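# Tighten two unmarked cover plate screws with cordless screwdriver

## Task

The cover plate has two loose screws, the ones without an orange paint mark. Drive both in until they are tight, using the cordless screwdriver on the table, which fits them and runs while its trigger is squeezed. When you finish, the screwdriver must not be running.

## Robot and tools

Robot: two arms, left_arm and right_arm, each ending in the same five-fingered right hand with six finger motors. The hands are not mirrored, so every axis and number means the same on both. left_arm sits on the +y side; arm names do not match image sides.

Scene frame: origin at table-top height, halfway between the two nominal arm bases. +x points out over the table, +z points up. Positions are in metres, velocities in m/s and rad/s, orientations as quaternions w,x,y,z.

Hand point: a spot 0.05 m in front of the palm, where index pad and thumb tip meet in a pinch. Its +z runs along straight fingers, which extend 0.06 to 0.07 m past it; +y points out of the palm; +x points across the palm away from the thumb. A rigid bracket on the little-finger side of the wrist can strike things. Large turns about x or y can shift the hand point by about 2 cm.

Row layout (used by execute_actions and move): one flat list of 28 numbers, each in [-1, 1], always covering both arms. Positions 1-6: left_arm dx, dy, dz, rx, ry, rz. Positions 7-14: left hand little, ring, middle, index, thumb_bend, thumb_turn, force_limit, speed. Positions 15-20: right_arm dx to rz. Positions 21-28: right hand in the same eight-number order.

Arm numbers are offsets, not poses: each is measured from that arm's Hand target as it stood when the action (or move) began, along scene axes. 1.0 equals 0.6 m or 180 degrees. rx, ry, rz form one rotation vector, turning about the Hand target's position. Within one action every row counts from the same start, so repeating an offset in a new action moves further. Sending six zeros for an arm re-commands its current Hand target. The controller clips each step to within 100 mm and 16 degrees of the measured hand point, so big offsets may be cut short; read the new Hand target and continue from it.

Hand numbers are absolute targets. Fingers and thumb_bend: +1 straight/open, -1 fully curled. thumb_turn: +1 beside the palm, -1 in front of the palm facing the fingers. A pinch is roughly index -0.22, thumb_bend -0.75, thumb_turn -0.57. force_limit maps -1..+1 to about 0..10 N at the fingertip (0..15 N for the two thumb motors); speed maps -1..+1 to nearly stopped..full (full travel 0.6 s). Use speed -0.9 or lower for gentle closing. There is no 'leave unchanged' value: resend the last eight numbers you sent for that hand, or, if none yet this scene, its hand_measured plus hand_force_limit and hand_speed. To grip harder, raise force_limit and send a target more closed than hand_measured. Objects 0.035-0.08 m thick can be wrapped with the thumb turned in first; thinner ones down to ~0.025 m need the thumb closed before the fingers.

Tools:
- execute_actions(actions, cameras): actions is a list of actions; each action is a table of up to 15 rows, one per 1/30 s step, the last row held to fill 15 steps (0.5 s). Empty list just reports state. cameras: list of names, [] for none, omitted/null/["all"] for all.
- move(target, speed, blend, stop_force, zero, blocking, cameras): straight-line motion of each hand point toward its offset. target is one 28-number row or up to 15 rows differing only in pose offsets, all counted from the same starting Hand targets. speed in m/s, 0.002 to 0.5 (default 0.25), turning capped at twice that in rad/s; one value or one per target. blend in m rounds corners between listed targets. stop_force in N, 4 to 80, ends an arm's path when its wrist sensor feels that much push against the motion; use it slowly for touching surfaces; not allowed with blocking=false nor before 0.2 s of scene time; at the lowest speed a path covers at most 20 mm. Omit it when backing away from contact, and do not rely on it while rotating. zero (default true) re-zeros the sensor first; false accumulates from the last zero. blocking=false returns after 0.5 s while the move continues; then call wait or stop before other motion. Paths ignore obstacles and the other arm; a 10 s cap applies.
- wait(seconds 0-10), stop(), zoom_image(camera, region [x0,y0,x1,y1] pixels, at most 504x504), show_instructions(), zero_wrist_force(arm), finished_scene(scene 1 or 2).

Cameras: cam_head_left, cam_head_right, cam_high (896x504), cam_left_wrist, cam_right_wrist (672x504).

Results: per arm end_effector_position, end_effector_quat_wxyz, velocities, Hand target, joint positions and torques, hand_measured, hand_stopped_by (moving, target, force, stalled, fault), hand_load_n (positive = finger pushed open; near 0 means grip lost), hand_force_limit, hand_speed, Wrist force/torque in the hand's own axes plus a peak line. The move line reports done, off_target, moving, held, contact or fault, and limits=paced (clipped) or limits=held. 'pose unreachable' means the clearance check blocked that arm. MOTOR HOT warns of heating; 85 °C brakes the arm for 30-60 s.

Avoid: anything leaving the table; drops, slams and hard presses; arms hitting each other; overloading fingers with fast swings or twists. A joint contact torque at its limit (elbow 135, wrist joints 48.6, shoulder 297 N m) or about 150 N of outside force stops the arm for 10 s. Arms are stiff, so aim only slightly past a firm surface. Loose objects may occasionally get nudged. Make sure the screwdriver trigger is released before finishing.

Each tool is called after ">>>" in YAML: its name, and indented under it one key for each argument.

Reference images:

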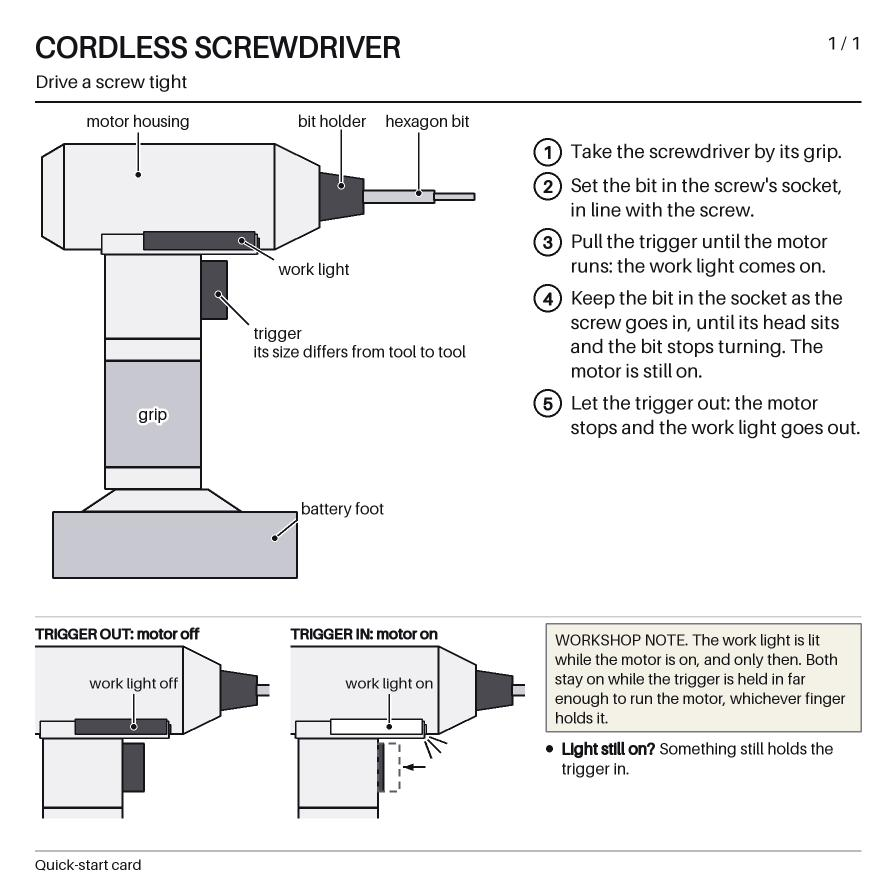

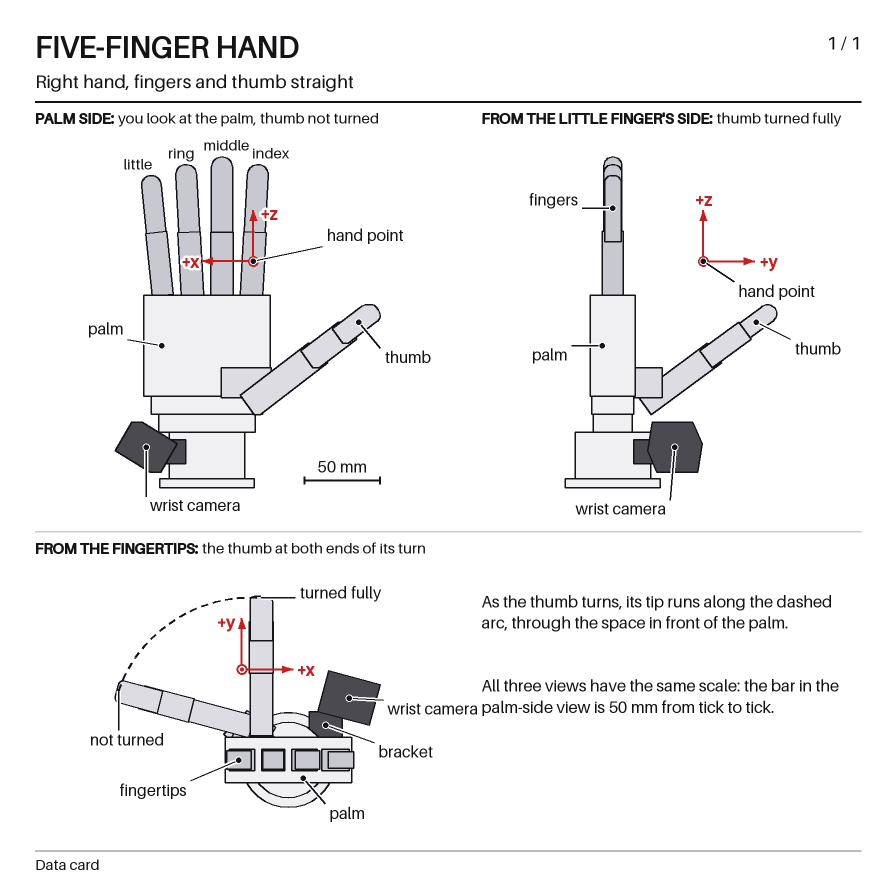

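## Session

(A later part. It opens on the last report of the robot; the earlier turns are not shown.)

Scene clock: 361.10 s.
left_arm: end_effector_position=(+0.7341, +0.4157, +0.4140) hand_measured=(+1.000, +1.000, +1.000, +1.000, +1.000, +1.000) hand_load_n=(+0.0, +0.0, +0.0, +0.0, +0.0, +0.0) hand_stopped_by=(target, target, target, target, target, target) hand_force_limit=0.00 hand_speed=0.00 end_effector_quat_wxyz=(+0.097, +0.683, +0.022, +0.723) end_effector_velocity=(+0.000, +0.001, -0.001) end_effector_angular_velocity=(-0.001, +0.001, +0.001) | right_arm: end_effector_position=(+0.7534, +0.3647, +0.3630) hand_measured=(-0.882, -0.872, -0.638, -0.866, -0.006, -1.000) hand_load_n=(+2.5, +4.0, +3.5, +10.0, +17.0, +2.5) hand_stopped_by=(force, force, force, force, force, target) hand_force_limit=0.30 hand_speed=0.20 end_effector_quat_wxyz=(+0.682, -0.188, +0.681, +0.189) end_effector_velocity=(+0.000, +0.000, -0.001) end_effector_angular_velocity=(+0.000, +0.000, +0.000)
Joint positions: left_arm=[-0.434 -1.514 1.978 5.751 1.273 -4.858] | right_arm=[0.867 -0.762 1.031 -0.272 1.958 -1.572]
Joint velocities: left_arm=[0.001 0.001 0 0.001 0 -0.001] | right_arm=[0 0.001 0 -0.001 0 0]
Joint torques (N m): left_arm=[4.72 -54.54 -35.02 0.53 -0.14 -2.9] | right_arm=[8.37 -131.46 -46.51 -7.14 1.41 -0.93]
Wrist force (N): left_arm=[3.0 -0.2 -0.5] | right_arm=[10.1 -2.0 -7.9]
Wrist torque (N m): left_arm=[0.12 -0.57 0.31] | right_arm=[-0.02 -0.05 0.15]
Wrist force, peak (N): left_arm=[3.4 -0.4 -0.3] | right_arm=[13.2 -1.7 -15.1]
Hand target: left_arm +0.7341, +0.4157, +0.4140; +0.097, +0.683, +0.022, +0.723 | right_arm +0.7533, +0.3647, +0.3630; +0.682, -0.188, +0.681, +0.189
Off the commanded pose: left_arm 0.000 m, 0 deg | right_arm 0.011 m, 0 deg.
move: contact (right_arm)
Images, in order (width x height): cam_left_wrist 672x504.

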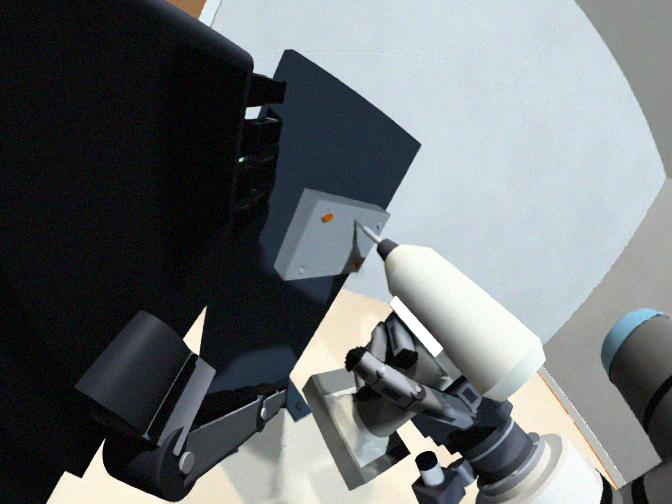

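>>> move:
  target:
    - [0,0,0,0,0,0,1,1,1,1,1,1,0,0,-0.0057,-0.0034,0.0007,0,0,0,-0.98,-0.98,-0.98,-0.9,-0.98,-1,0.3,0.2]
    - [0,0,0,0,0,0,1,1,1,1,1,1,0,0,-0.01,-0.006,-0.0459,0,0,0,-0.98,-0.98,-0.98,-0.9,-0.98,-1,0.3,0.2]
  speed: 0.05
  cameras: []

>>> move:
  target: [0,0,0,0,0,0,1,1,1,1,1,1,0,0,0.02,0.012,-0.0023,0,0,0,-0.98,-0.98,-0.98,-0.9,-0.98,-1,0.3,0.2]
  speed: 0.004
  stop_force: 4
  cameras: ["cam_left_wrist"]

Scene clock: 362.37 s.
left_arm: end_effector_position=(+0.7341, +0.4157, +0.4140) hand_measured=(+1.000, +1.000, +1.000, +1.000, +1.000, +1.000) hand_load_n=(+0.0, +0.0, +0.0, +0.0, +0.0, +0.0) hand_stopped_by=(target, target, target, target, target, target) hand_force_limit=0.00 hand_speed=0.00 end_effector_quat_wxyz=(+0.097, +0.683, +0.022, +0.723) end_effector_velocity=(+0.000, -0.001, +0.000) end_effector_angular_velocity=(+0.002, +0.000, -0.001) | right_arm: end_effector_position=(+0.7473, +0.3611, +0.3353) hand_measured=(-0.882, -0.872, -0.638, -0.866, -0.006, -1.000) hand_load_n=(+2.5, +4.0, +3.5, +10.0, +17.0, +2.0) hand_stopped_by=(force, force, force, force, force, target) hand_force_limit=0.30 hand_speed=0.20 end_effector_quat_wxyz=(+0.682, -0.188, +0.681, +0.189) end_effector_velocity=(+0.000, +0.001, +0.002) end_effector_angular_velocity=(-0.001, +0.001, +0.001)
Joint positions: left_arm=[-0.434 -1.514 1.978 5.751 1.273 -4.858] | right_arm=[0.869 -0.758 1.074 -0.319 1.961 -1.572]
Joint velocities: left_arm=[-0.001 0 0 0 0 0.002] | right_arm=[0 0 -0.004 0.005 -0.001 0]
Joint torques (N m): left_arm=[4.52 -54.39 -34.5 0.29 -0.17 -3.07] | right_arm=[11.2 -129.59 -53.8 -1.07 1.62 -0.9]
Wrist force (N): left_arm=[3.1 -0.4 -0.3] | right_arm=[7.2 -1.0 -1.9]
Wrist torque (N m): left_arm=[0.09 -0.58 0.30] | right_arm=[-0.21 -0.06 0.03]
Wrist force, peak (N): left_arm=[3.4 -0.3 -0.6] | right_arm=[10.1 -1.7 -7.7]
Hand target: left_arm +0.7341, +0.4157, +0.4140; +0.097, +0.683, +0.022, +0.723 | right_arm +0.7473, +0.3611, +0.3355; +0.682, -0.188, +0.681, +0.189
Off the commanded pose: left_arm 0.000 m, 0 deg | right_arm 0.000 m, 0 deg.
move: done
No camera images: "cameras" was empty.

Scene clock: 365.17 s.
left_arm: end_effector_position=(+0.7341, +0.4157, +0.4140) hand_measured=(+1.000, +1.000, +1.000, +1.000, +1.000, +1.000) hand_load_n=(+0.0, +0.0, +0.0, +0.0, +0.0, +0.0) hand_stopped_by=(target, target, target, target, target, target) hand_force_limit=0.00 hand_speed=0.00 end_effector_quat_wxyz=(+0.097, +0.683, +0.022, +0.723) end_effector_velocity=(+0.000, +0.000, +0.000) end_effector_angular_velocity=(+0.000, -0.001, +0.000) | right_arm: end_effector_position=(+0.7534, +0.3647, +0.3348) hand_measured=(-0.882, -0.872, -0.638, -0.866, -0.006, -1.000) hand_load_n=(+2.5, +4.5, +4.0, +10.0, +17.0, +2.0) hand_stopped_by=(force, force, force, force, force, target) hand_force_limit=0.30 hand_speed=0.20 end_effector_quat_wxyz=(+0.682, -0.188, +0.681, +0.189) end_effector_velocity=(+0.000, +0.000, +0.000) end_effector_angular_velocity=(-0.001, +0.001, +0.001)
Joint positions: left_arm=[-0.434 -1.514 1.978 5.751 1.273 -4.858] | right_arm=[0.867 -0.747 1.055 -0.311 1.958 -1.572]
Joint velocities: left_arm=[0 0 0 0 0 0] | right_arm=[0 0 0 0.001 -0.001 0]
Joint torques (N m): left_arm=[7.88 -51.5 -35.76 0.71 -0.28 -3.24] | right_arm=[2.87 -132.57 -46.41 -7.16 1.29 -1.85]
Wrist force (N): left_arm=[3.2 -0.4 -0.4] | right_arm=[10.4 -1.6 -8.1]
Wrist torque (N m): left_arm=[0.09 -0.60 0.31] | right_arm=[0.05 -0.08 0.18]
Wrist force, peak (N): left_arm=[3.6 -0.6 -0.2] | right_arm=[13.7 -1.8 -15.8]
Hand target: left_arm +0.7341, +0.4157, +0.4140; +0.097, +0.683, +0.022, +0.723 | right_arm +0.7533, +0.3647, +0.3348; +0.682, -0.188, +0.681, +0.189
Off the commanded pose: left_arm 0.000 m, 0 deg | right_arm 0.007 m, 0 deg.
move: contact (right_arm)
Images, in order (width x height): cam_left_wrist 672x504.

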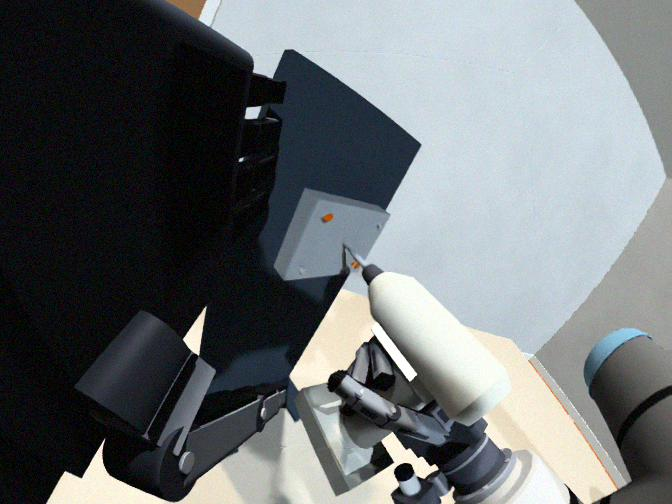

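>>> move:
  target:
    - [0,0,0,0,0,0,1,1,1,1,1,1,0,0,-0.0143,-0.0086,0.001,0,0,0,-0.98,-0.98,-0.98,-0.9,-0.98,-1,0.3,0.2]
    - [0,0,0,0,0,0,1,1,1,1,1,1,0,0,0.0225,-0.0953,0.0487,0,0,0.03,-0.98,-0.98,-0.98,-0.9,-0.98,-1,0.3,0.2]
    - [0,0,0,0,0,0,1,1,1,1,1,1,0,0,0.0365,-0.0867,0.0487,0,0,0.03,-0.98,-0.98,-0.98,-0.9,-0.98,-1,0.3,0.2]
  speed: 0.06
  cameras: ["cam_left_wrist"]

>>> zoom_image:
  camera: "cam_left_wrist"
  region: [372, 218, 392, 238]

>>> zoom_image:
  camera: "cam_left_wrist"
  region: [362, 205, 402, 245]

Scene clock: 367.60 s.
left_arm: end_effector_position=(+0.7341, +0.4157, +0.4140) hand_measured=(+1.000, +1.000, +1.000, +1.000, +1.000, +1.000) hand_load_n=(+0.0, +0.0, +0.0, -0.5, +0.0, +0.0) hand_stopped_by=(target, target, target, target, target, target) hand_force_limit=0.00 hand_speed=0.00 end_effector_quat_wxyz=(+0.097, +0.683, +0.022, +0.723) end_effector_velocity=(+0.000, +0.001, +0.000) end_effector_angular_velocity=(+0.000, +0.000, +0.001) | right_arm: end_effector_position=(+0.7753, +0.3125, +0.3639) hand_measured=(-0.882, -0.872, -0.638, -0.866, -0.006, -1.000) hand_load_n=(+2.5, +4.0, +4.0, +10.0, +17.0, +2.5) hand_stopped_by=(force, force, force, force, force, target) hand_force_limit=0.30 hand_speed=0.20 end_effector_quat_wxyz=(+0.673, -0.220, +0.671, +0.221) end_effector_velocity=(+0.000, +0.000, -0.001) end_effector_angular_velocity=(+0.000, +0.000, +0.000)
Joint positions: left_arm=[-0.434 -1.514 1.978 5.751 1.273 -4.858] | right_arm=[0.789 -0.836 1.162 -0.328 1.786 -1.572]
Joint velocities: left_arm=[0.001 0 0 0 0 0] | right_arm=[0 0.001 0.001 -0.002 0 0]
Joint torques (N m): left_arm=[7.92 -54.56 -35.95 0.07 -0.38 -3.05] | right_arm=[10.79 -123.65 -41.47 -7.18 -0.06 1.92]
Wrist force (N): left_arm=[3.0 -0.2 -0.2] | right_arm=[7.3 -1.4 -1.7]
Wrist torque (N m): left_arm=[0.11 -0.57 0.31] | right_arm=[-0.28 -0.10 0.03]
Wrist force, peak (N): left_arm=[3.4 0.0 -0.5] | right_arm=[10.5 -1.6 -8.2]
Hand target: left_arm +0.7341, +0.4157, +0.4140; +0.097, +0.683, +0.022, +0.723 | right_arm +0.7752, +0.3127, +0.3639; +0.673, -0.220, +0.671, +0.221
Off the commanded pose: left_arm 0.000 m, 0 deg | right_arm 0.000 m, 0 deg.
move: done
Images, in order (width x height): cam_left_wrist 672x504.

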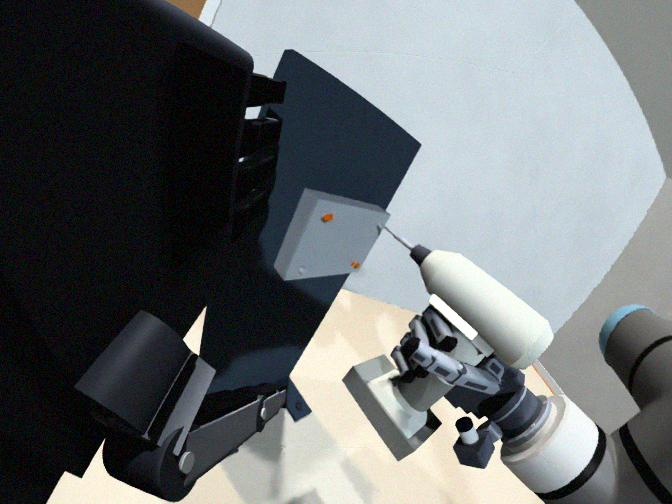

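Scaled by 25.200 from the camera's 672x504 image, which has a finer 960x720 frame.

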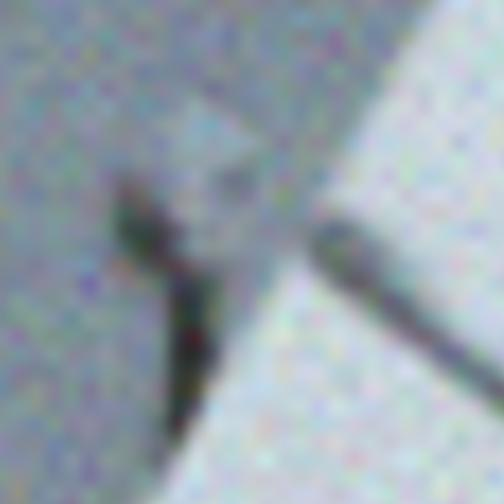

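Scaled by 12.600 from the camera's 672x504 image, which has a finer 960x720 frame.

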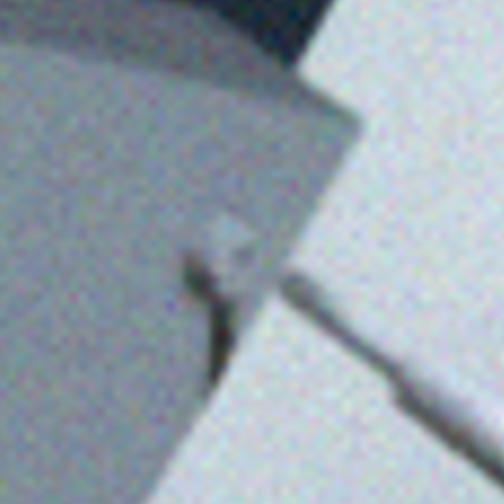

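>>> move:
  target: [0,0,0,0,0,0,1,1,1,1,1,1,0,0,0.0054,0.004,-0.0005,0,0,0,-0.98,-0.98,-0.98,-0.9,-0.98,-1,0.3,0.2]
  speed: 0.015
  stop_force: 6
  cameras: []

>>> move:
  target: [0,0,0,0,0,0,1,1,1,1,1,1,0,0,0.0054,0.004,0,0,0,0,-0.98,-0.98,-0.98,-0.9,-0.98,-1,0.3,0.2]
  speed: 0.003
  stop_force: 4
  cameras: ["cam_left_wrist"]

>>> zoom_image:
  camera: "cam_left_wrist"
  region: [372, 218, 392, 238]

Scene clock: 369.57 s.
left_arm: end_effector_position=(+0.7341, +0.4157, +0.4140) hand_measured=(+1.000, +1.000, +1.000, +1.000, +1.000, +1.000) hand_load_n=(+0.0, +0.0, +0.0, +0.0, +0.0, +0.5) hand_stopped_by=(target, target, target, target, target, target) hand_force_limit=0.00 hand_speed=0.00 end_effector_quat_wxyz=(+0.097, +0.683, +0.022, +0.723) end_effector_velocity=(+0.000, +0.001, +0.000) end_effector_angular_velocity=(-0.001, +0.001, +0.001) | right_arm: end_effector_position=(+0.7785, +0.3151, +0.3636) hand_measured=(-0.882, -0.872, -0.638, -0.866, -0.006, -1.000) hand_load_n=(+2.5, +4.0, +3.5, +10.0, +17.0, +2.5) hand_stopped_by=(force, force, force, force, force, target) hand_force_limit=0.30 hand_speed=0.20 end_effector_quat_wxyz=(+0.673, -0.220, +0.671, +0.221) end_effector_velocity=(+0.000, +0.000, +0.000) end_effector_angular_velocity=(-0.001, +0.000, +0.000)
Joint positions: left_arm=[-0.434 -1.514 1.978 5.751 1.273 -4.858] | right_arm=[0.788 -0.83 1.151 -0.324 1.785 -1.572]
Joint velocities: left_arm=[0.001 0 0 0.001 0 -0.001] | right_arm=[0 0 0 0.001 0 0]
Joint torques (N m): left_arm=[6.88 -54.98 -37 0.08 -0.33 -2.69] | right_arm=[-15.47 -124.1 -42.88 -6.58 0.66 2.05]
Wrist force (N): left_arm=[2.8 -0.3 -0.4] | right_arm=[7.4 -1.4 -1.8]
Wrist torque (N m): left_arm=[0.10 -0.53 0.29] | right_arm=[-0.29 -0.10 0.04]
Wrist force, peak (N): left_arm=[3.5 -0.3 -0.7] | right_arm=[7.8 -0.9 -2.0]
Hand target: left_arm +0.7341, +0.4157, +0.4140; +0.097, +0.683, +0.022, +0.723 | right_arm +0.7785, +0.3151, +0.3636; +0.673, -0.220, +0.671, +0.221
Off the commanded pose: left_arm 0.000 m, 0 deg | right_arm 0.000 m, 0 deg.
move: done
No camera images: "cameras" was empty.

Scene clock: 370.93 s.
left_arm: end_effector_position=(+0.7341, +0.4157, +0.4140) hand_measured=(+1.000, +1.000, +1.000, +1.000, +1.000, +1.000) hand_load_n=(+0.0, -0.5, +0.0, +0.5, +0.5, +0.0) hand_stopped_by=(target, target, target, target, target, target) hand_force_limit=0.00 hand_speed=0.00 end_effector_quat_wxyz=(+0.097, +0.683, +0.022, +0.723) end_effector_velocity=(+0.000, +0.001, +0.000) end_effector_angular_velocity=(+0.000, -0.001, +0.001) | right_arm: end_effector_position=(+0.7791, +0.3155, +0.3637) hand_measured=(-0.882, -0.872, -0.638, -0.866, -0.006, -1.000) hand_load_n=(+2.0, +4.0, +3.5, +10.5, +16.5, +2.5) hand_stopped_by=(force, force, force, force, force, target) hand_force_limit=0.30 hand_speed=0.20 end_effector_quat_wxyz=(+0.673, -0.220, +0.671, +0.221) end_effector_velocity=(+0.000, +0.000, -0.001) end_effector_angular_velocity=(-0.001, +0.001, +0.000)
Joint positions: left_arm=[-0.434 -1.514 1.978 5.751 1.273 -4.858] | right_arm=[0.788 -0.828 1.149 -0.323 1.785 -1.572]
Joint velocities: left_arm=[0.001 0 0 0 0 0] | right_arm=[0 0.001 0 0 0 0]
Joint torques (N m): left_arm=[7.46 -51.06 -36.7 0.04 -0.55 -2.53] | right_arm=[-7.27 -126.02 -48.11 -7.43 2.5 1.9]
Wrist force (N): left_arm=[3.1 -0.2 -0.6] | right_arm=[11.7 -0.4 -8.0]
Wrist torque (N m): left_arm=[0.13 -0.59 0.32] | right_arm=[-0.10 0.07 0.20]
Wrist force, peak (N): left_arm=[3.3 -0.4 -0.4] | right_arm=[12.0 0.7 -10.3]
Hand target: left_arm +0.7341, +0.4157, +0.4140; +0.097, +0.683, +0.022, +0.723 | right_arm +0.7791, +0.3155, +0.3637; +0.673, -0.220, +0.671, +0.221
Off the commanded pose: left_arm 0.000 m, 0 deg | right_arm 0.003 m, 0 deg.
move: contact (right_arm)
Images, in order (width x height): cam_left_wrist 672x504.

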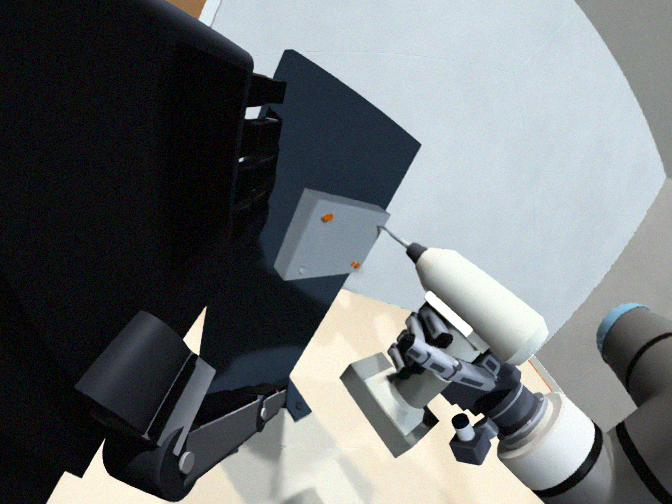

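Scaled by 25.200 from the camera's 672x504 image, which has a finer 960x720 frame.

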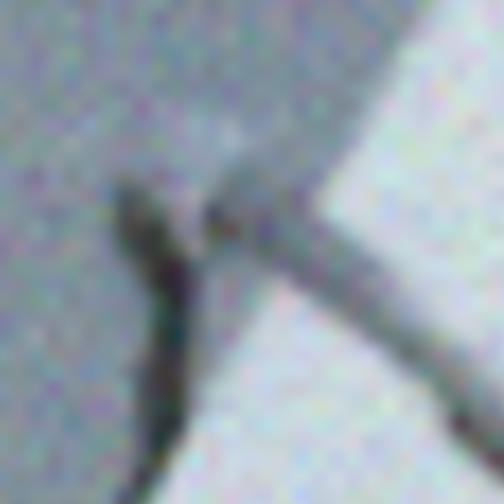

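>>> move:
  target:
    - [0,0,0,0,0,0,1,1,1,1,1,1,0,0,-0.0002,-0.00015,0.0027,0,0,0,-0.98,-0.98,-0.98,-0.9,-0.98,-1,0.3,0.2]
    - [0,0,0,0,0,0,1,1,1,1,1,1,0,0,-0.0006,0.0004,0.0027,0,0,0,-0.98,-0.98,-0.98,-0.9,-0.98,-1,0.3,0.2]
    - [0,0,0,0,0,0,1,1,1,1,1,1,0,0,-0.0006,0.0004,0,0,0,0,-0.98,-0.98,-0.98,-0.9,-0.98,-1,0.3,0.2]
  speed: 0.002
  cameras: ["cam_left_wrist"]

>>> zoom_image:
  camera: "cam_left_wrist"
  region: [372, 218, 392, 238]

Scene clock: 373.20 s.
left_arm: end_effector_position=(+0.7341, +0.4157, +0.4140) hand_measured=(+1.000, +1.000, +1.000, +1.000, +1.000, +1.000) hand_load_n=(+0.0, +0.0, +0.0, -0.5, +0.0, +0.0) hand_stopped_by=(target, target, target, target, target, target) hand_force_limit=0.00 hand_speed=0.00 end_effector_quat_wxyz=(+0.097, +0.683, +0.022, +0.723) end_effector_velocity=(+0.000, +0.000, +0.000) end_effector_angular_velocity=(+0.002, +0.000, +0.001) | right_arm: end_effector_position=(+0.7788, +0.3158, +0.3638) hand_measured=(-0.882, -0.872, -0.638, -0.866, -0.006, -1.000) hand_load_n=(+1.5, +4.0, +4.0, +11.5, +16.5, +4.0) hand_stopped_by=(force, force, force, force, force, target) hand_force_limit=0.30 hand_speed=0.20 end_effector_quat_wxyz=(+0.673, -0.220, +0.671, +0.221) end_effector_velocity=(+0.000, +0.000, +0.000) end_effector_angular_velocity=(+0.000, -0.001, +0.000)
Joint positions: left_arm=[-0.434 -1.514 1.978 5.751 1.273 -4.858] | right_arm=[0.789 -0.828 1.149 -0.323 1.786 -1.572]
Joint velocities: left_arm=[0 0 0 0 -0.001 0.002] | right_arm=[0 0 0 -0.001 0 0]
Joint torques (N m): left_arm=[8.5 -50.65 -37.26 -0.21 -0.17 -2.62] | right_arm=[4.5 -107 -42.65 -6.12 -0.52 1.78]
Wrist force (N): left_arm=[2.6 -0.3 -0.3] | right_arm=[8.0 -3.2 -4.0]
Wrist torque (N m): left_arm=[0.10 -0.51 0.28] | right_arm=[0.03 -0.05 0.13]
Wrist force, peak (N): left_arm=[3.3 -0.3 -0.6] | right_arm=[17.6 -1.3 -19.0]
Hand target: left_arm +0.7341, +0.4157, +0.4140; +0.097, +0.683, +0.022, +0.723 | right_arm +0.7788, +0.3158, +0.3637; +0.673, -0.220, +0.671, +0.221
Off the commanded pose: left_arm 0.000 m, 0 deg | right_arm 0.000 m, 0 deg.
move: done
Images, in order (width x height): cam_left_wrist 672x504.

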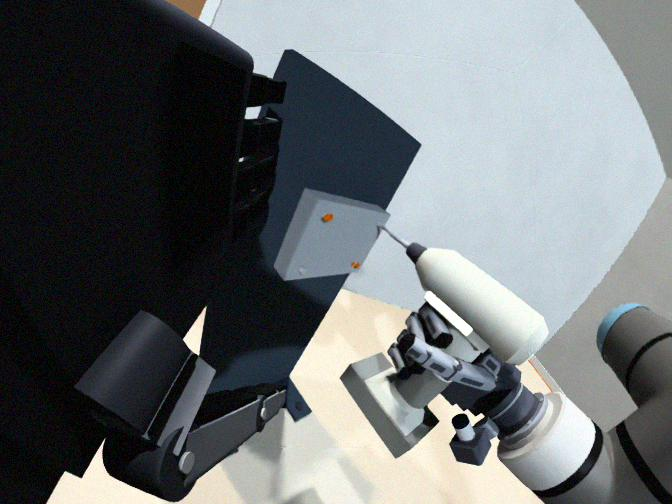

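Scaled by 25.200 from the camera's 672x504 image, which has a finer 960x720 frame.

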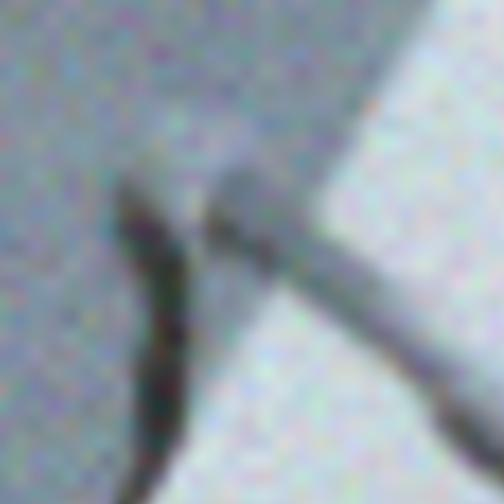

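>>> move:
  target: [0,0,0,0,0,0,1,1,1,1,1,1,0,0,0.0027,0.002,0,0,0,0,-0.98,-0.98,-0.98,-0.9,-0.98,-1,0.3,0.2]
  speed: 0.003
  stop_force: 8
  cameras: ["cam_left_wrist"]

>>> zoom_image:
  camera: "cam_left_wrist"
  region: [372, 218, 392, 238]

Scene clock: 374.77 s.
left_arm: end_effector_position=(+0.7341, +0.4157, +0.4140) hand_measured=(+1.000, +1.000, +1.000, +1.000, +1.000, +1.000) hand_load_n=(+0.0, +0.0, +0.0, +0.0, +0.0, +0.0) hand_stopped_by=(target, target, target, target, target, target) hand_force_limit=0.00 hand_speed=0.00 end_effector_quat_wxyz=(+0.097, +0.683, +0.022, +0.723) end_effector_velocity=(+0.000, +0.000, -0.001) end_effector_angular_velocity=(+0.001, +0.001, +0.000) | right_arm: end_effector_position=(+0.7791, +0.3162, +0.3636) hand_measured=(-0.882, -0.872, -0.638, -0.866, -0.006, -1.000) hand_load_n=(+1.5, +3.5, +3.5, +11.0, +16.5, +3.0) hand_stopped_by=(force, force, force, force, force, target) hand_force_limit=0.30 hand_speed=0.20 end_effector_quat_wxyz=(+0.673, -0.220, +0.671, +0.221) end_effector_velocity=(+0.000, +0.000, +0.002) end_effector_angular_velocity=(+0.001, -0.001, +0.000)
Joint positions: left_arm=[-0.434 -1.514 1.978 5.751 1.273 -4.858] | right_arm=[0.788 -0.827 1.147 -0.322 1.786 -1.572]
Joint velocities: left_arm=[0 0.001 0 0 0 0.001] | right_arm=[0 -0.001 0 0 0 0]
Joint torques (N m): left_arm=[6.09 -54.21 -38.71 0.11 0.07 -3.05] | right_arm=[2.49 -117.67 -53.53 -5.41 1.47 1.52]
Wrist force (N): left_arm=[3.2 -0.1 -0.5] | right_arm=[11.7 -2.1 -17.9]
Wrist torque (N m): left_arm=[0.15 -0.60 0.33] | right_arm=[0.46 -0.12 0.19]
Wrist force, peak (N): left_arm=[3.3 -0.3 -0.7] | right_arm=[12.0 -2.0 -18.6]
Hand target: left_arm +0.7341, +0.4157, +0.4140; +0.097, +0.683, +0.022, +0.723 | right_arm +0.7791, +0.3162, +0.3636; +0.673, -0.220, +0.671, +0.221
Off the commanded pose: left_arm 0.000 m, 0 deg | right_arm 0.002 m, 0 deg.
move: contact (right_arm)
Images, in order (width x height): cam_left_wrist 672x504.

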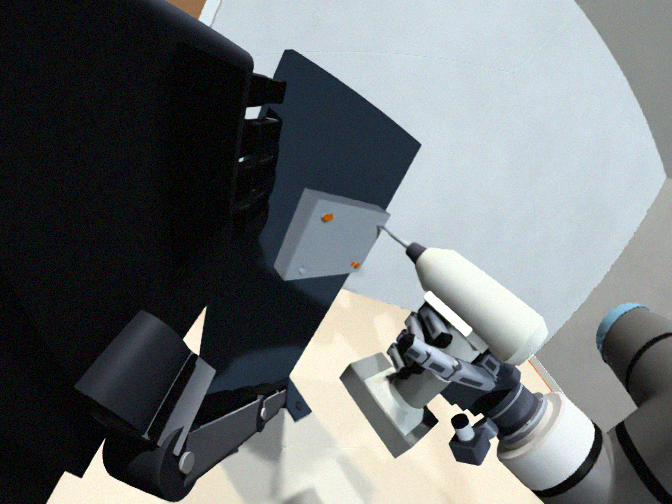

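Scaled by 25.200 from the camera's 672x504 image, which has a finer 960x720 frame.

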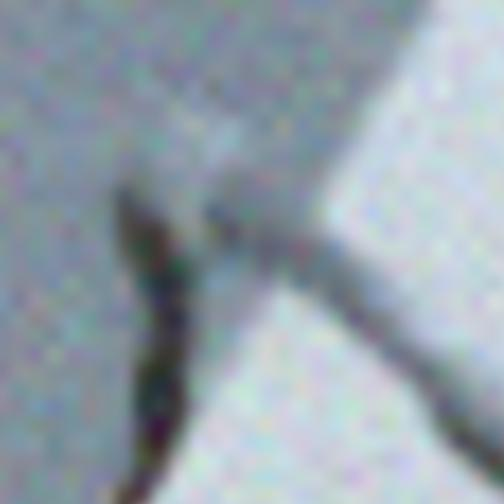

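>>> zoom_image:
  camera: "cam_left_wrist"
  region: [345, 255, 365, 275]

>>> zoom_image:
  camera: "cam_left_wrist"
  region: [317, 207, 337, 227]

>>> zoom_image:
  camera: "cam_left_wrist"
  region: [292, 260, 312, 280]

Scaled by 25.200 from the camera's 672x504 image, which has a finer 960x720 frame.

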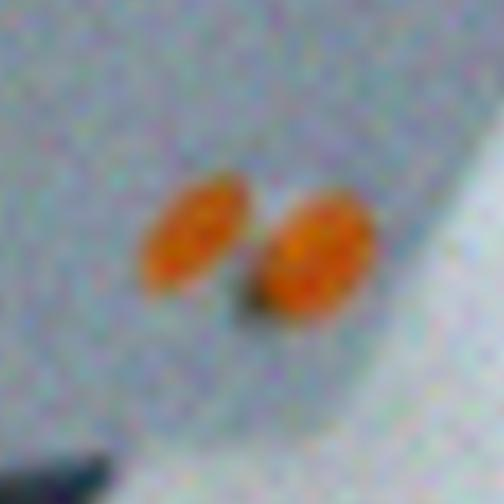

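Scaled by 25.200 from the camera's 672x504 image, which has a finer 960x720 frame.

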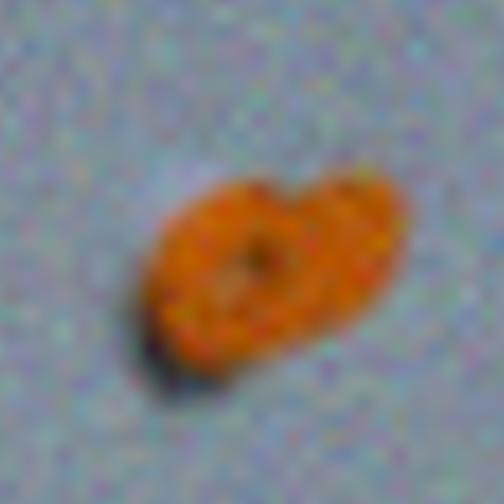

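Scaled by 25.200 from the camera's 672x504 image, which has a finer 960x720 frame.

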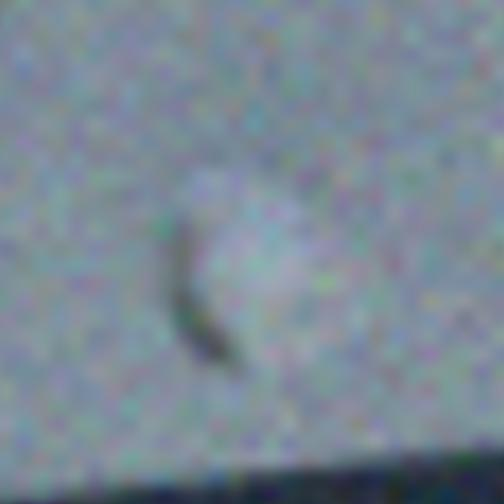

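>>> move:
  target:
    - [0,0,0,0,0,0,1,1,1,1,1,1,0,0,-0.0027,-0.002,0,0,0,0,-0.98,-0.98,-0.98,-0.9,-0.98,-1,0.3,0.2]
    - [0,0,0,0,0,0,1,1,1,1,1,1,0,0,-0.0027,-0.002,0.0018,0,0,0,-0.98,-0.98,-0.98,-0.9,-0.98,-1,0.3,0.2]
  speed: 0.01
  cameras: ["cam_left_wrist"]

>>> zoom_image:
  camera: "cam_left_wrist"
  region: [372, 218, 392, 238]

>>> move:
  target: [0,0,0,0,0,0,1,1,1,1,1,1,0,0,0.0054,0.004,0,0,0,0,-0.98,-0.98,-0.98,-0.9,-0.98,-1,0.3,0.2]
  speed: 0.003
  stop_force: 4
  cameras: ["cam_left_wrist"]

>>> zoom_image:
  camera: "cam_left_wrist"
  region: [372, 218, 392, 238]

Scene clock: 376.23 s.
left_arm: end_effector_position=(+0.7341, +0.4157, +0.4140) hand_measured=(+1.000, +1.000, +1.000, +1.000, +1.000, +1.000) hand_load_n=(+0.0, +0.0, +0.0, +0.0, +0.0, +0.0) hand_stopped_by=(target, target, target, target, target, target) hand_force_limit=0.00 hand_speed=0.00 end_effector_quat_wxyz=(+0.097, +0.683, +0.022, +0.723) end_effector_velocity=(+0.000, +0.000, -0.001) end_effector_angular_velocity=(-0.001, +0.002, +0.000) | right_arm: end_effector_position=(+0.7775, +0.3150, +0.3647) hand_measured=(-0.882, -0.872, -0.638, -0.866, -0.006, -1.000) hand_load_n=(+1.5, +4.0, +3.5, +10.5, +16.5, +3.5) hand_stopped_by=(force, force, force, force, force, target) hand_force_limit=0.30 hand_speed=0.20 end_effector_quat_wxyz=(+0.673, -0.220, +0.671, +0.221) end_effector_velocity=(+0.000, +0.000, -0.001) end_effector_angular_velocity=(-0.001, +0.001, +0.000)
Joint positions: left_arm=[-0.434 -1.514 1.978 5.751 1.273 -4.858] | right_arm=[0.789 -0.831 1.152 -0.323 1.786 -1.572]
Joint velocities: left_arm=[0 0 0 0.001 0 -0.002] | right_arm=[0 0 0 0 0 0]
Joint torques (N m): left_arm=[5.67 -53.45 -37.72 -0.49 -0.26 -3.06] | right_arm=[15.52 -119.18 -52.42 -2.16 1.85 1.54]
Wrist force (N): left_arm=[3.2 -0.5 -0.4] | right_arm=[8.3 -2.3 -2.5]
Wrist torque (N m): left_arm=[0.08 -0.59 0.31] | right_arm=[-0.37 -0.22 0.07]
Wrist force, peak (N): left_arm=[3.3 -0.4 -1.1] | right_arm=[12.0 -2.1 -17.9]
Hand target: left_arm +0.7341, +0.4157, +0.4140; +0.097, +0.683, +0.022, +0.723 | right_arm +0.7775, +0.3150, +0.3647; +0.673, -0.220, +0.671, +0.221
Off the commanded pose: left_arm 0.000 m, 0 deg | right_arm 0.000 m, 0 deg.
move: done
Images, in order (width x height): cam_left_wrist 672x504.

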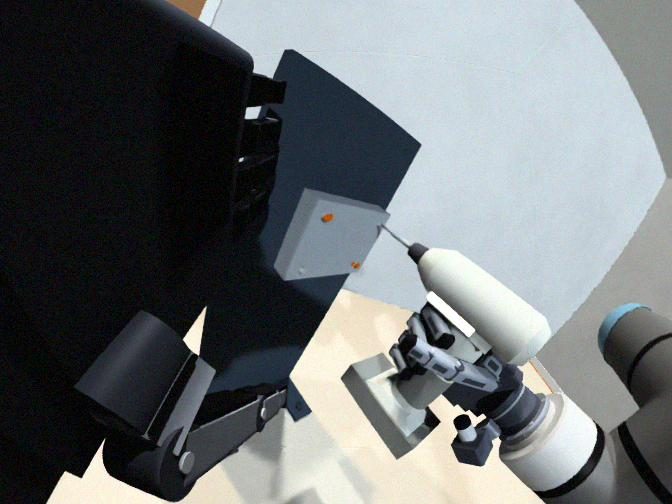

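Scaled by 25.200 from the camera's 672x504 image, which has a finer 960x720 frame.

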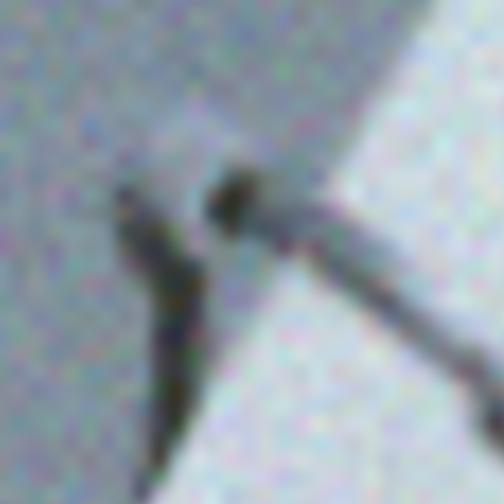

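Scene clock: 377.73 s.
left_arm: end_effector_position=(+0.7341, +0.4157, +0.4140) hand_measured=(+1.000, +1.000, +1.000, +1.000, +1.000, +1.000) hand_load_n=(+0.0, +0.0, +0.0, +0.0, +0.0, +0.0) hand_stopped_by=(target, target, target, target, target, target) hand_force_limit=0.00 hand_speed=0.00 end_effector_quat_wxyz=(+0.097, +0.683, +0.022, +0.723) end_effector_velocity=(+0.000, -0.001, +0.000) end_effector_angular_velocity=(-0.002, +0.000, -0.001) | right_arm: end_effector_position=(+0.7785, +0.3158, +0.3647) hand_measured=(-0.882, -0.872, -0.638, -0.866, -0.006, -1.000) hand_load_n=(+2.0, +4.0, +3.5, +10.5, +16.5, +3.0) hand_stopped_by=(force, force, force, force, force, target) hand_force_limit=0.30 hand_speed=0.20 end_effector_quat_wxyz=(+0.673, -0.220, +0.671, +0.221) end_effector_velocity=(+0.000, +0.000, -0.002) end_effector_angular_velocity=(-0.001, +0.001, +0.000)
Joint positions: left_arm=[-0.434 -1.514 1.978 5.751 1.273 -4.858] | right_arm=[0.789 -0.829 1.148 -0.322 1.786 -1.572]
Joint velocities: left_arm=[-0.001 0 0 0 -0.001 -0.001] | right_arm=[0 0.002 0 0 0 0]
Joint torques (N m): left_arm=[4.52 -50.98 -38.05 -0.13 -0.52 -2.75] | right_arm=[5.87 -124.15 -43.65 -6.69 1.22 1.41]
Wrist force (N): left_arm=[2.9 -0.3 -0.5] | right_arm=[8.4 -2.3 -4.8]
Wrist torque (N m): left_arm=[0.11 -0.55 0.30] | right_arm=[-0.29 -0.21 0.06]
Wrist force, peak (N): left_arm=[3.4 -0.1 -0.3] | right_arm=[9.6 -1.9 -11.6]
Hand target: left_arm +0.7341, +0.4157, +0.4140; +0.097, +0.683, +0.022, +0.723 | right_arm +0.7785, +0.3159, +0.3647; +0.673, -0.220, +0.671, +0.221
Off the commanded pose: left_arm 0.000 m, 0 deg | right_arm 0.003 m, 0 deg.
move: contact (right_arm)
Images, in order (width x height): cam_left_wrist 672x504.

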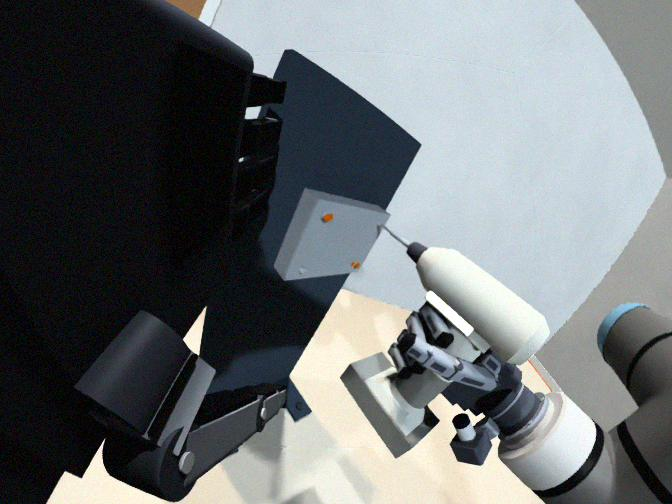

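Scaled by 25.200 from the camera's 672x504 image, which has a finer 960x720 frame.

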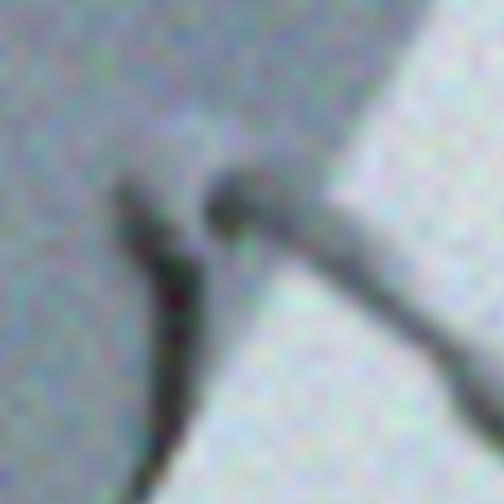

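>>> move:
  target: [0,0,0,0,0,0,1,1,1,1,1,1,0,0,0.00402,0.00297,0,0,0,0,-0.98,-0.98,-0.98,-0.9,-0.98,-1,0.3,0.2]
  speed: 0.003
  stop_force: 8
  cameras: ["cam_left_wrist"]

>>> zoom_image:
  camera: "cam_left_wrist"
  region: [372, 218, 392, 238]

Scene clock: 379.53 s.
left_arm: end_effector_position=(+0.7341, +0.4157, +0.4140) hand_measured=(+1.000, +1.000, +1.000, +1.000, +1.000, +1.000) hand_load_n=(+0.0, +0.0, +0.0, +0.0, +0.0, +0.0) hand_stopped_by=(target, target, target, target, target, target) hand_force_limit=0.00 hand_speed=0.00 end_effector_quat_wxyz=(+0.097, +0.683, +0.022, +0.723) end_effector_velocity=(+0.000, +0.000, +0.001) end_effector_angular_velocity=(-0.001, +0.000, -0.001) | right_arm: end_effector_position=(+0.7785, +0.3159, +0.3647) hand_measured=(-0.882, -0.872, -0.638, -0.866, -0.006, -1.000) hand_load_n=(+2.0, +4.0, +3.5, +10.5, +17.0, +3.0) hand_stopped_by=(force, force, force, force, force, target) hand_force_limit=0.30 hand_speed=0.20 end_effector_quat_wxyz=(+0.673, -0.220, +0.671, +0.221) end_effector_velocity=(+0.000, +0.000, +0.002) end_effector_angular_velocity=(+0.001, -0.001, +0.000)
Joint positions: left_arm=[-0.434 -1.514 1.978 5.751 1.273 -4.858] | right_arm=[0.789 -0.829 1.148 -0.321 1.786 -1.572]
Joint velocities: left_arm=[0 -0.001 0 0 0 -0.001] | right_arm=[0 -0.001 0 -0.001 0 0]
Joint torques (N m): left_arm=[4.37 -54.71 -39.85 -0.17 -0.4 -2.66] | right_arm=[5.78 -124.44 -45.32 -7.64 0.29 1.46]
Wrist force (N): left_arm=[2.8 0.0 -0.5] | right_arm=[10.0 -2.1 -10.0]
Wrist torque (N m): left_arm=[0.16 -0.54 0.30] | right_arm=[-0.04 -0.38 0.14]
Wrist force, peak (N): left_arm=[3.4 -0.7 -0.6] | right_arm=[11.1 -1.6 -17.4]
Hand target: left_arm +0.7341, +0.4157, +0.4140; +0.097, +0.683, +0.022, +0.723 | right_arm +0.7786, +0.3159, +0.3648; +0.673, -0.220, +0.671, +0.221
Off the commanded pose: left_arm 0.000 m, 0 deg | right_arm 0.003 m, 0 deg.
move: contact (right_arm)
Images, in order (width x height): cam_left_wrist 672x504.

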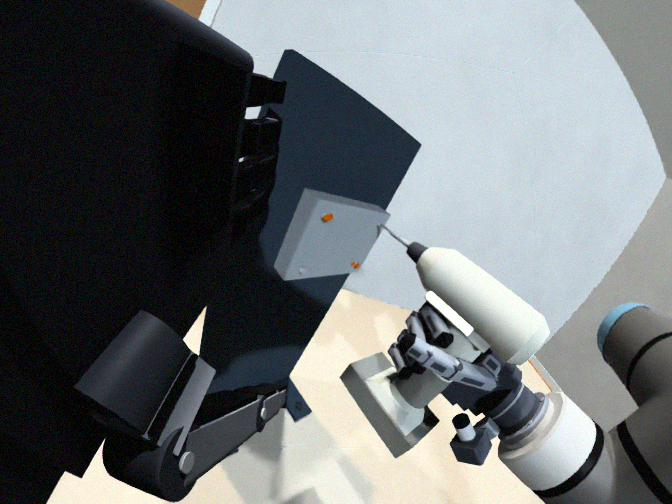

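Scaled by 25.200 from the camera's 672x504 image, which has a finer 960x720 frame.

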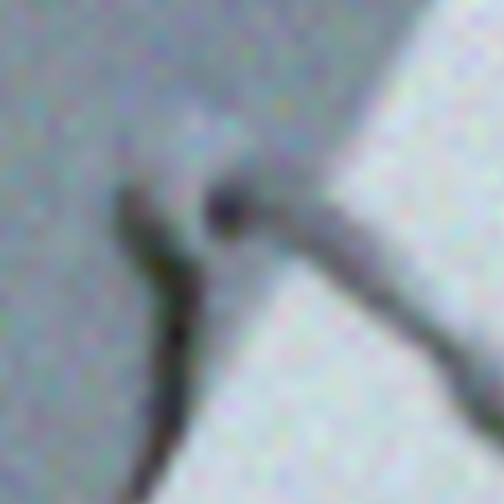

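>>> move:
  target: [0,0,0,0,0,0,1,1,1,1,1,1,0,0,-0.00268,-0.00198,0,0,0,0,-0.98,-0.98,-0.98,-0.9,-0.98,-1,0.3,0.2]
  speed: 0.02
  cameras: ["cam_left_wrist"]

>>> zoom_image:
  camera: "cam_left_wrist"
  region: [372, 218, 392, 238]

>>> zero_wrist_force:
  arm: "right_arm"

Scene clock: 381.43 s.
left_arm: end_effector_position=(+0.7341, +0.4157, +0.4140) hand_measured=(+1.000, +1.000, +1.000, +1.000, +1.000, +1.000) hand_load_n=(+0.0, +0.0, +0.0, +0.0, +0.0, +0.0) hand_stopped_by=(target, target, target, target, target, target) hand_force_limit=0.00 hand_speed=0.00 end_effector_quat_wxyz=(+0.097, +0.683, +0.022, +0.723) end_effector_velocity=(+0.000, +0.000, +0.000) end_effector_angular_velocity=(+0.001, +0.000, +0.000) | right_arm: end_effector_position=(+0.7769, +0.3147, +0.3648) hand_measured=(-0.882, -0.872, -0.638, -0.866, -0.006, -1.000) hand_load_n=(+2.5, +4.5, +3.5, +10.5, +16.5, +3.0) hand_stopped_by=(force, force, force, force, force, target) hand_force_limit=0.30 hand_speed=0.20 end_effector_quat_wxyz=(+0.673, -0.220, +0.671, +0.221) end_effector_velocity=(+0.000, +0.000, -0.001) end_effector_angular_velocity=(+0.000, +0.000, +0.000)
Joint positions: left_arm=[-0.434 -1.514 1.978 5.751 1.273 -4.858] | right_arm=[0.789 -0.832 1.154 -0.324 1.786 -1.572]
Joint velocities: left_arm=[0 0 0 0 0 0.001] | right_arm=[0 0.001 0 0 0 0]
Joint torques (N m): left_arm=[7.6 -51.75 -38.86 -0.39 -0.33 -3.11] | right_arm=[14.18 -115.92 -48.21 -6.1 2 1.23]
Wrist force (N): left_arm=[2.7 -0.5 -0.8] | right_arm=[8.2 -1.9 -2.2]
Wrist torque (N m): left_arm=[0.10 -0.51 0.28] | right_arm=[-0.32 -0.21 0.07]
Wrist force, peak (N): left_arm=[3.3 -0.4 -0.5] | right_arm=[9.6 -2.0 -10.1]
Hand target: left_arm +0.7341, +0.4157, +0.4140; +0.097, +0.683, +0.022, +0.723 | right_arm +0.7769, +0.3147, +0.3648; +0.673, -0.220, +0.671, +0.221
Off the commanded pose: left_arm 0.000 m, 0 deg | right_arm 0.000 m, 0 deg.
move: done
Images, in order (width x height): cam_left_wrist 672x504.

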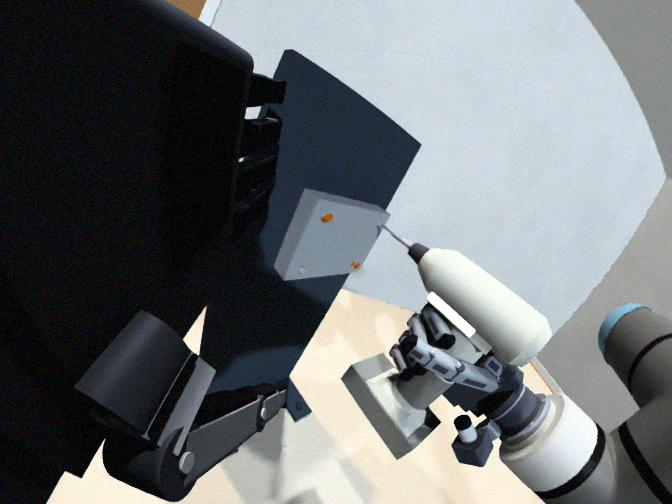

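Scaled by 25.200 from the camera's 672x504 image, which has a finer 960x720 frame.

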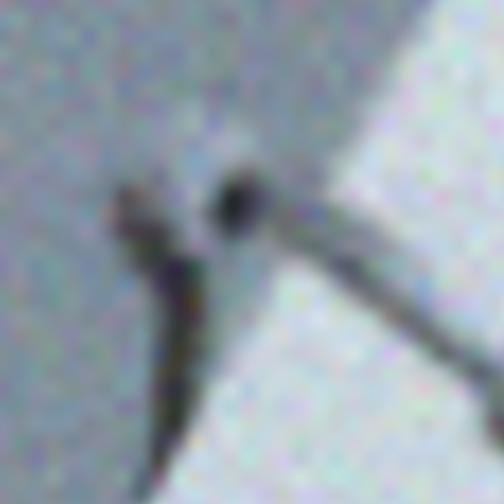

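Wrist force sensor zeroed.

>>> move:
  target:
    - [0,0,0,0,0,0,1,1,1,1,1,1,0,0,-0.0004,0.00054,-0.00083,0,0,0,-0.98,-0.98,-0.98,-0.9,-0.98,-1,0.3,0.2]
    - [0,0,0,0,0,0,1,1,1,1,1,1,0,0,0.00563,0.00500,-0.00083,0,0,0,-0.98,-0.98,-0.98,-0.9,-0.98,-1,0.3,0.2]
  speed: 0.004
  stop_force: 6
  zero: false
  cameras: []

Scene clock: 383.33 s.
left_arm: end_effector_position=(+0.7341, +0.4157, +0.4140) hand_measured=(+1.000, +1.000, +1.000, +1.000, +1.000, +1.000) hand_load_n=(+0.0, +0.0, +0.0, +0.0, +0.0, +0.0) hand_stopped_by=(target, target, target, target, target, target) hand_force_limit=0.00 hand_speed=0.00 end_effector_quat_wxyz=(+0.097, +0.683, +0.022, +0.723) end_effector_velocity=(+0.000, +0.000, +0.000) end_effector_angular_velocity=(+0.000, +0.000, +0.000) | right_arm: end_effector_position=(+0.7783, +0.3163, +0.3643) hand_measured=(-0.882, -0.872, -0.638, -0.866, -0.006, -1.000) hand_load_n=(+2.5, +4.0, +3.5, +10.0, +16.5, +3.0) hand_stopped_by=(force, force, force, force, force, target) hand_force_limit=0.30 hand_speed=0.20 end_effector_quat_wxyz=(+0.673, -0.220, +0.671, +0.221) end_effector_velocity=(+0.000, +0.000, +0.001) end_effector_angular_velocity=(+0.000, +0.000, +0.000)
Joint positions: left_arm=[-0.434 -1.514 1.978 5.751 1.273 -4.858] | right_arm=[0.789 -0.828 1.148 -0.322 1.786 -1.572]
Joint velocities: left_arm=[-0.001 0 0 0 0 0] | right_arm=[0 -0.001 0 0 0 0]
Joint torques (N m): left_arm=[6.26 -53.22 -39.67 -0.61 0.13 -2.89] | right_arm=[0.09 -124.9 -44.75 -6.91 1.26 0.79]
Wrist force (N, zeroed by zero_wrist_force on right_arm): left_arm=[3.0 -0.2 -0.6] | right_arm=[1.4 0.0 -7.0]
Wrist torque (N m, zeroed by zero_wrist_force on right_arm): left_arm=[0.13 -0.56 0.30] | right_arm=[0.28 -0.09 0.05]
Wrist force, peak (N, zeroed by zero_wrist_force on right_arm): left_arm=[3.6 -0.4 -0.5] | right_arm=[3.1 0.2 -15.3]
Hand target: left_arm +0.7341, +0.4157, +0.4140; +0.097, +0.683, +0.022, +0.723 | right_arm +0.7783, +0.3163, +0.3643; +0.673, -0.220, +0.671, +0.221
Off the commanded pose: left_arm 0.000 m, 0 deg | right_arm 0.002 m, 0 deg.
move: contact (right_arm); path passed 1 of 2 targets
No camera images: "cameras" was empty.

>>> move:
  target:
    - [0,0,0,0,0,0,1,1,1,1,1,1,0,0,-0.00201,-0.00149,0,0,0,0,-0.98,-0.98,-0.98,-0.9,-0.98,-1,0.3,0.2]
    - [0,0,0,0,0,0,1,1,1,1,1,1,0,0,-0.00201,-0.00149,-0.00067,0,0,0,-0.98,-0.98,-0.98,-0.9,-0.98,-1,0.3,0.2]
    - [0,0,0,0,0,0,1,1,1,1,1,1,0,0,0.00335,0.00248,-0.00067,0,0,0,-0.98,-0.98,-0.98,-0.9,-0.98,-1,0.3,0.2]
  speed: 0.005
  stop_force: 6
  zero: false
  cameras: []

Scene clock: 385.23 s.
left_arm: end_effector_position=(+0.7341, +0.4157, +0.4140) hand_measured=(+1.000, +1.000, +1.000, +1.000, +1.000, +1.000) hand_load_n=(+0.0, +0.0, +0.0, +0.0, +0.0, +0.0) hand_stopped_by=(target, target, target, target, target, target) hand_force_limit=0.00 hand_speed=0.00 end_effector_quat_wxyz=(+0.097, +0.683, +0.022, +0.723) end_effector_velocity=(+0.000, -0.001, +0.000) end_effector_angular_velocity=(+0.001, +0.000, -0.002) | right_arm: end_effector_position=(+0.7782, +0.3164, +0.3639) hand_measured=(-0.882, -0.872, -0.638, -0.866, -0.006, -1.000) hand_load_n=(+2.5, +4.5, +3.5, +10.0, +16.5, +3.0) hand_stopped_by=(force, force, force, force, force, target) hand_force_limit=0.30 hand_speed=0.20 end_effector_quat_wxyz=(+0.673, -0.220, +0.671, +0.221) end_effector_velocity=(+0.000, +0.000, -0.001) end_effector_angular_velocity=(-0.001, +0.001, +0.000)
Joint positions: left_arm=[-0.434 -1.514 1.978 5.751 1.273 -4.858] | right_arm=[0.789 -0.828 1.148 -0.322 1.786 -1.572]
Joint velocities: left_arm=[-0.001 0 0 0 0.001 0.001] | right_arm=[0 0.001 0 0 0 0]
Joint torques (N m): left_arm=[8.79 -51.62 -39.82 -0.87 -0.6 -2.96] | right_arm=[10.62 -124.24 -45.08 -6.9 1.78 0.87]
Wrist force (N, zeroed by zero_wrist_force on right_arm): left_arm=[2.7 -0.8 -0.9] | right_arm=[1.1 -0.2 -6.0]
Wrist torque (N m, zeroed by zero_wrist_force on right_arm): left_arm=[0.06 -0.51 0.28] | right_arm=[0.20 -0.06 0.03]
Wrist force, peak (N, zeroed by zero_wrist_force on right_arm): left_arm=[3.4 -0.4 -0.4] | right_arm=[3.3 0.5 -16.7]
Hand target: left_arm +0.7341, +0.4157, +0.4140; +0.097, +0.683, +0.022, +0.723 | right_arm +0.7782, +0.3164, +0.3639; +0.673, -0.220, +0.671, +0.221
Off the commanded pose: left_arm 0.000 m, 0 deg | right_arm 0.002 m, 0 deg.
move: contact (right_arm); path passed 2 of 3 targets
No camera images: "cameras" was empty.


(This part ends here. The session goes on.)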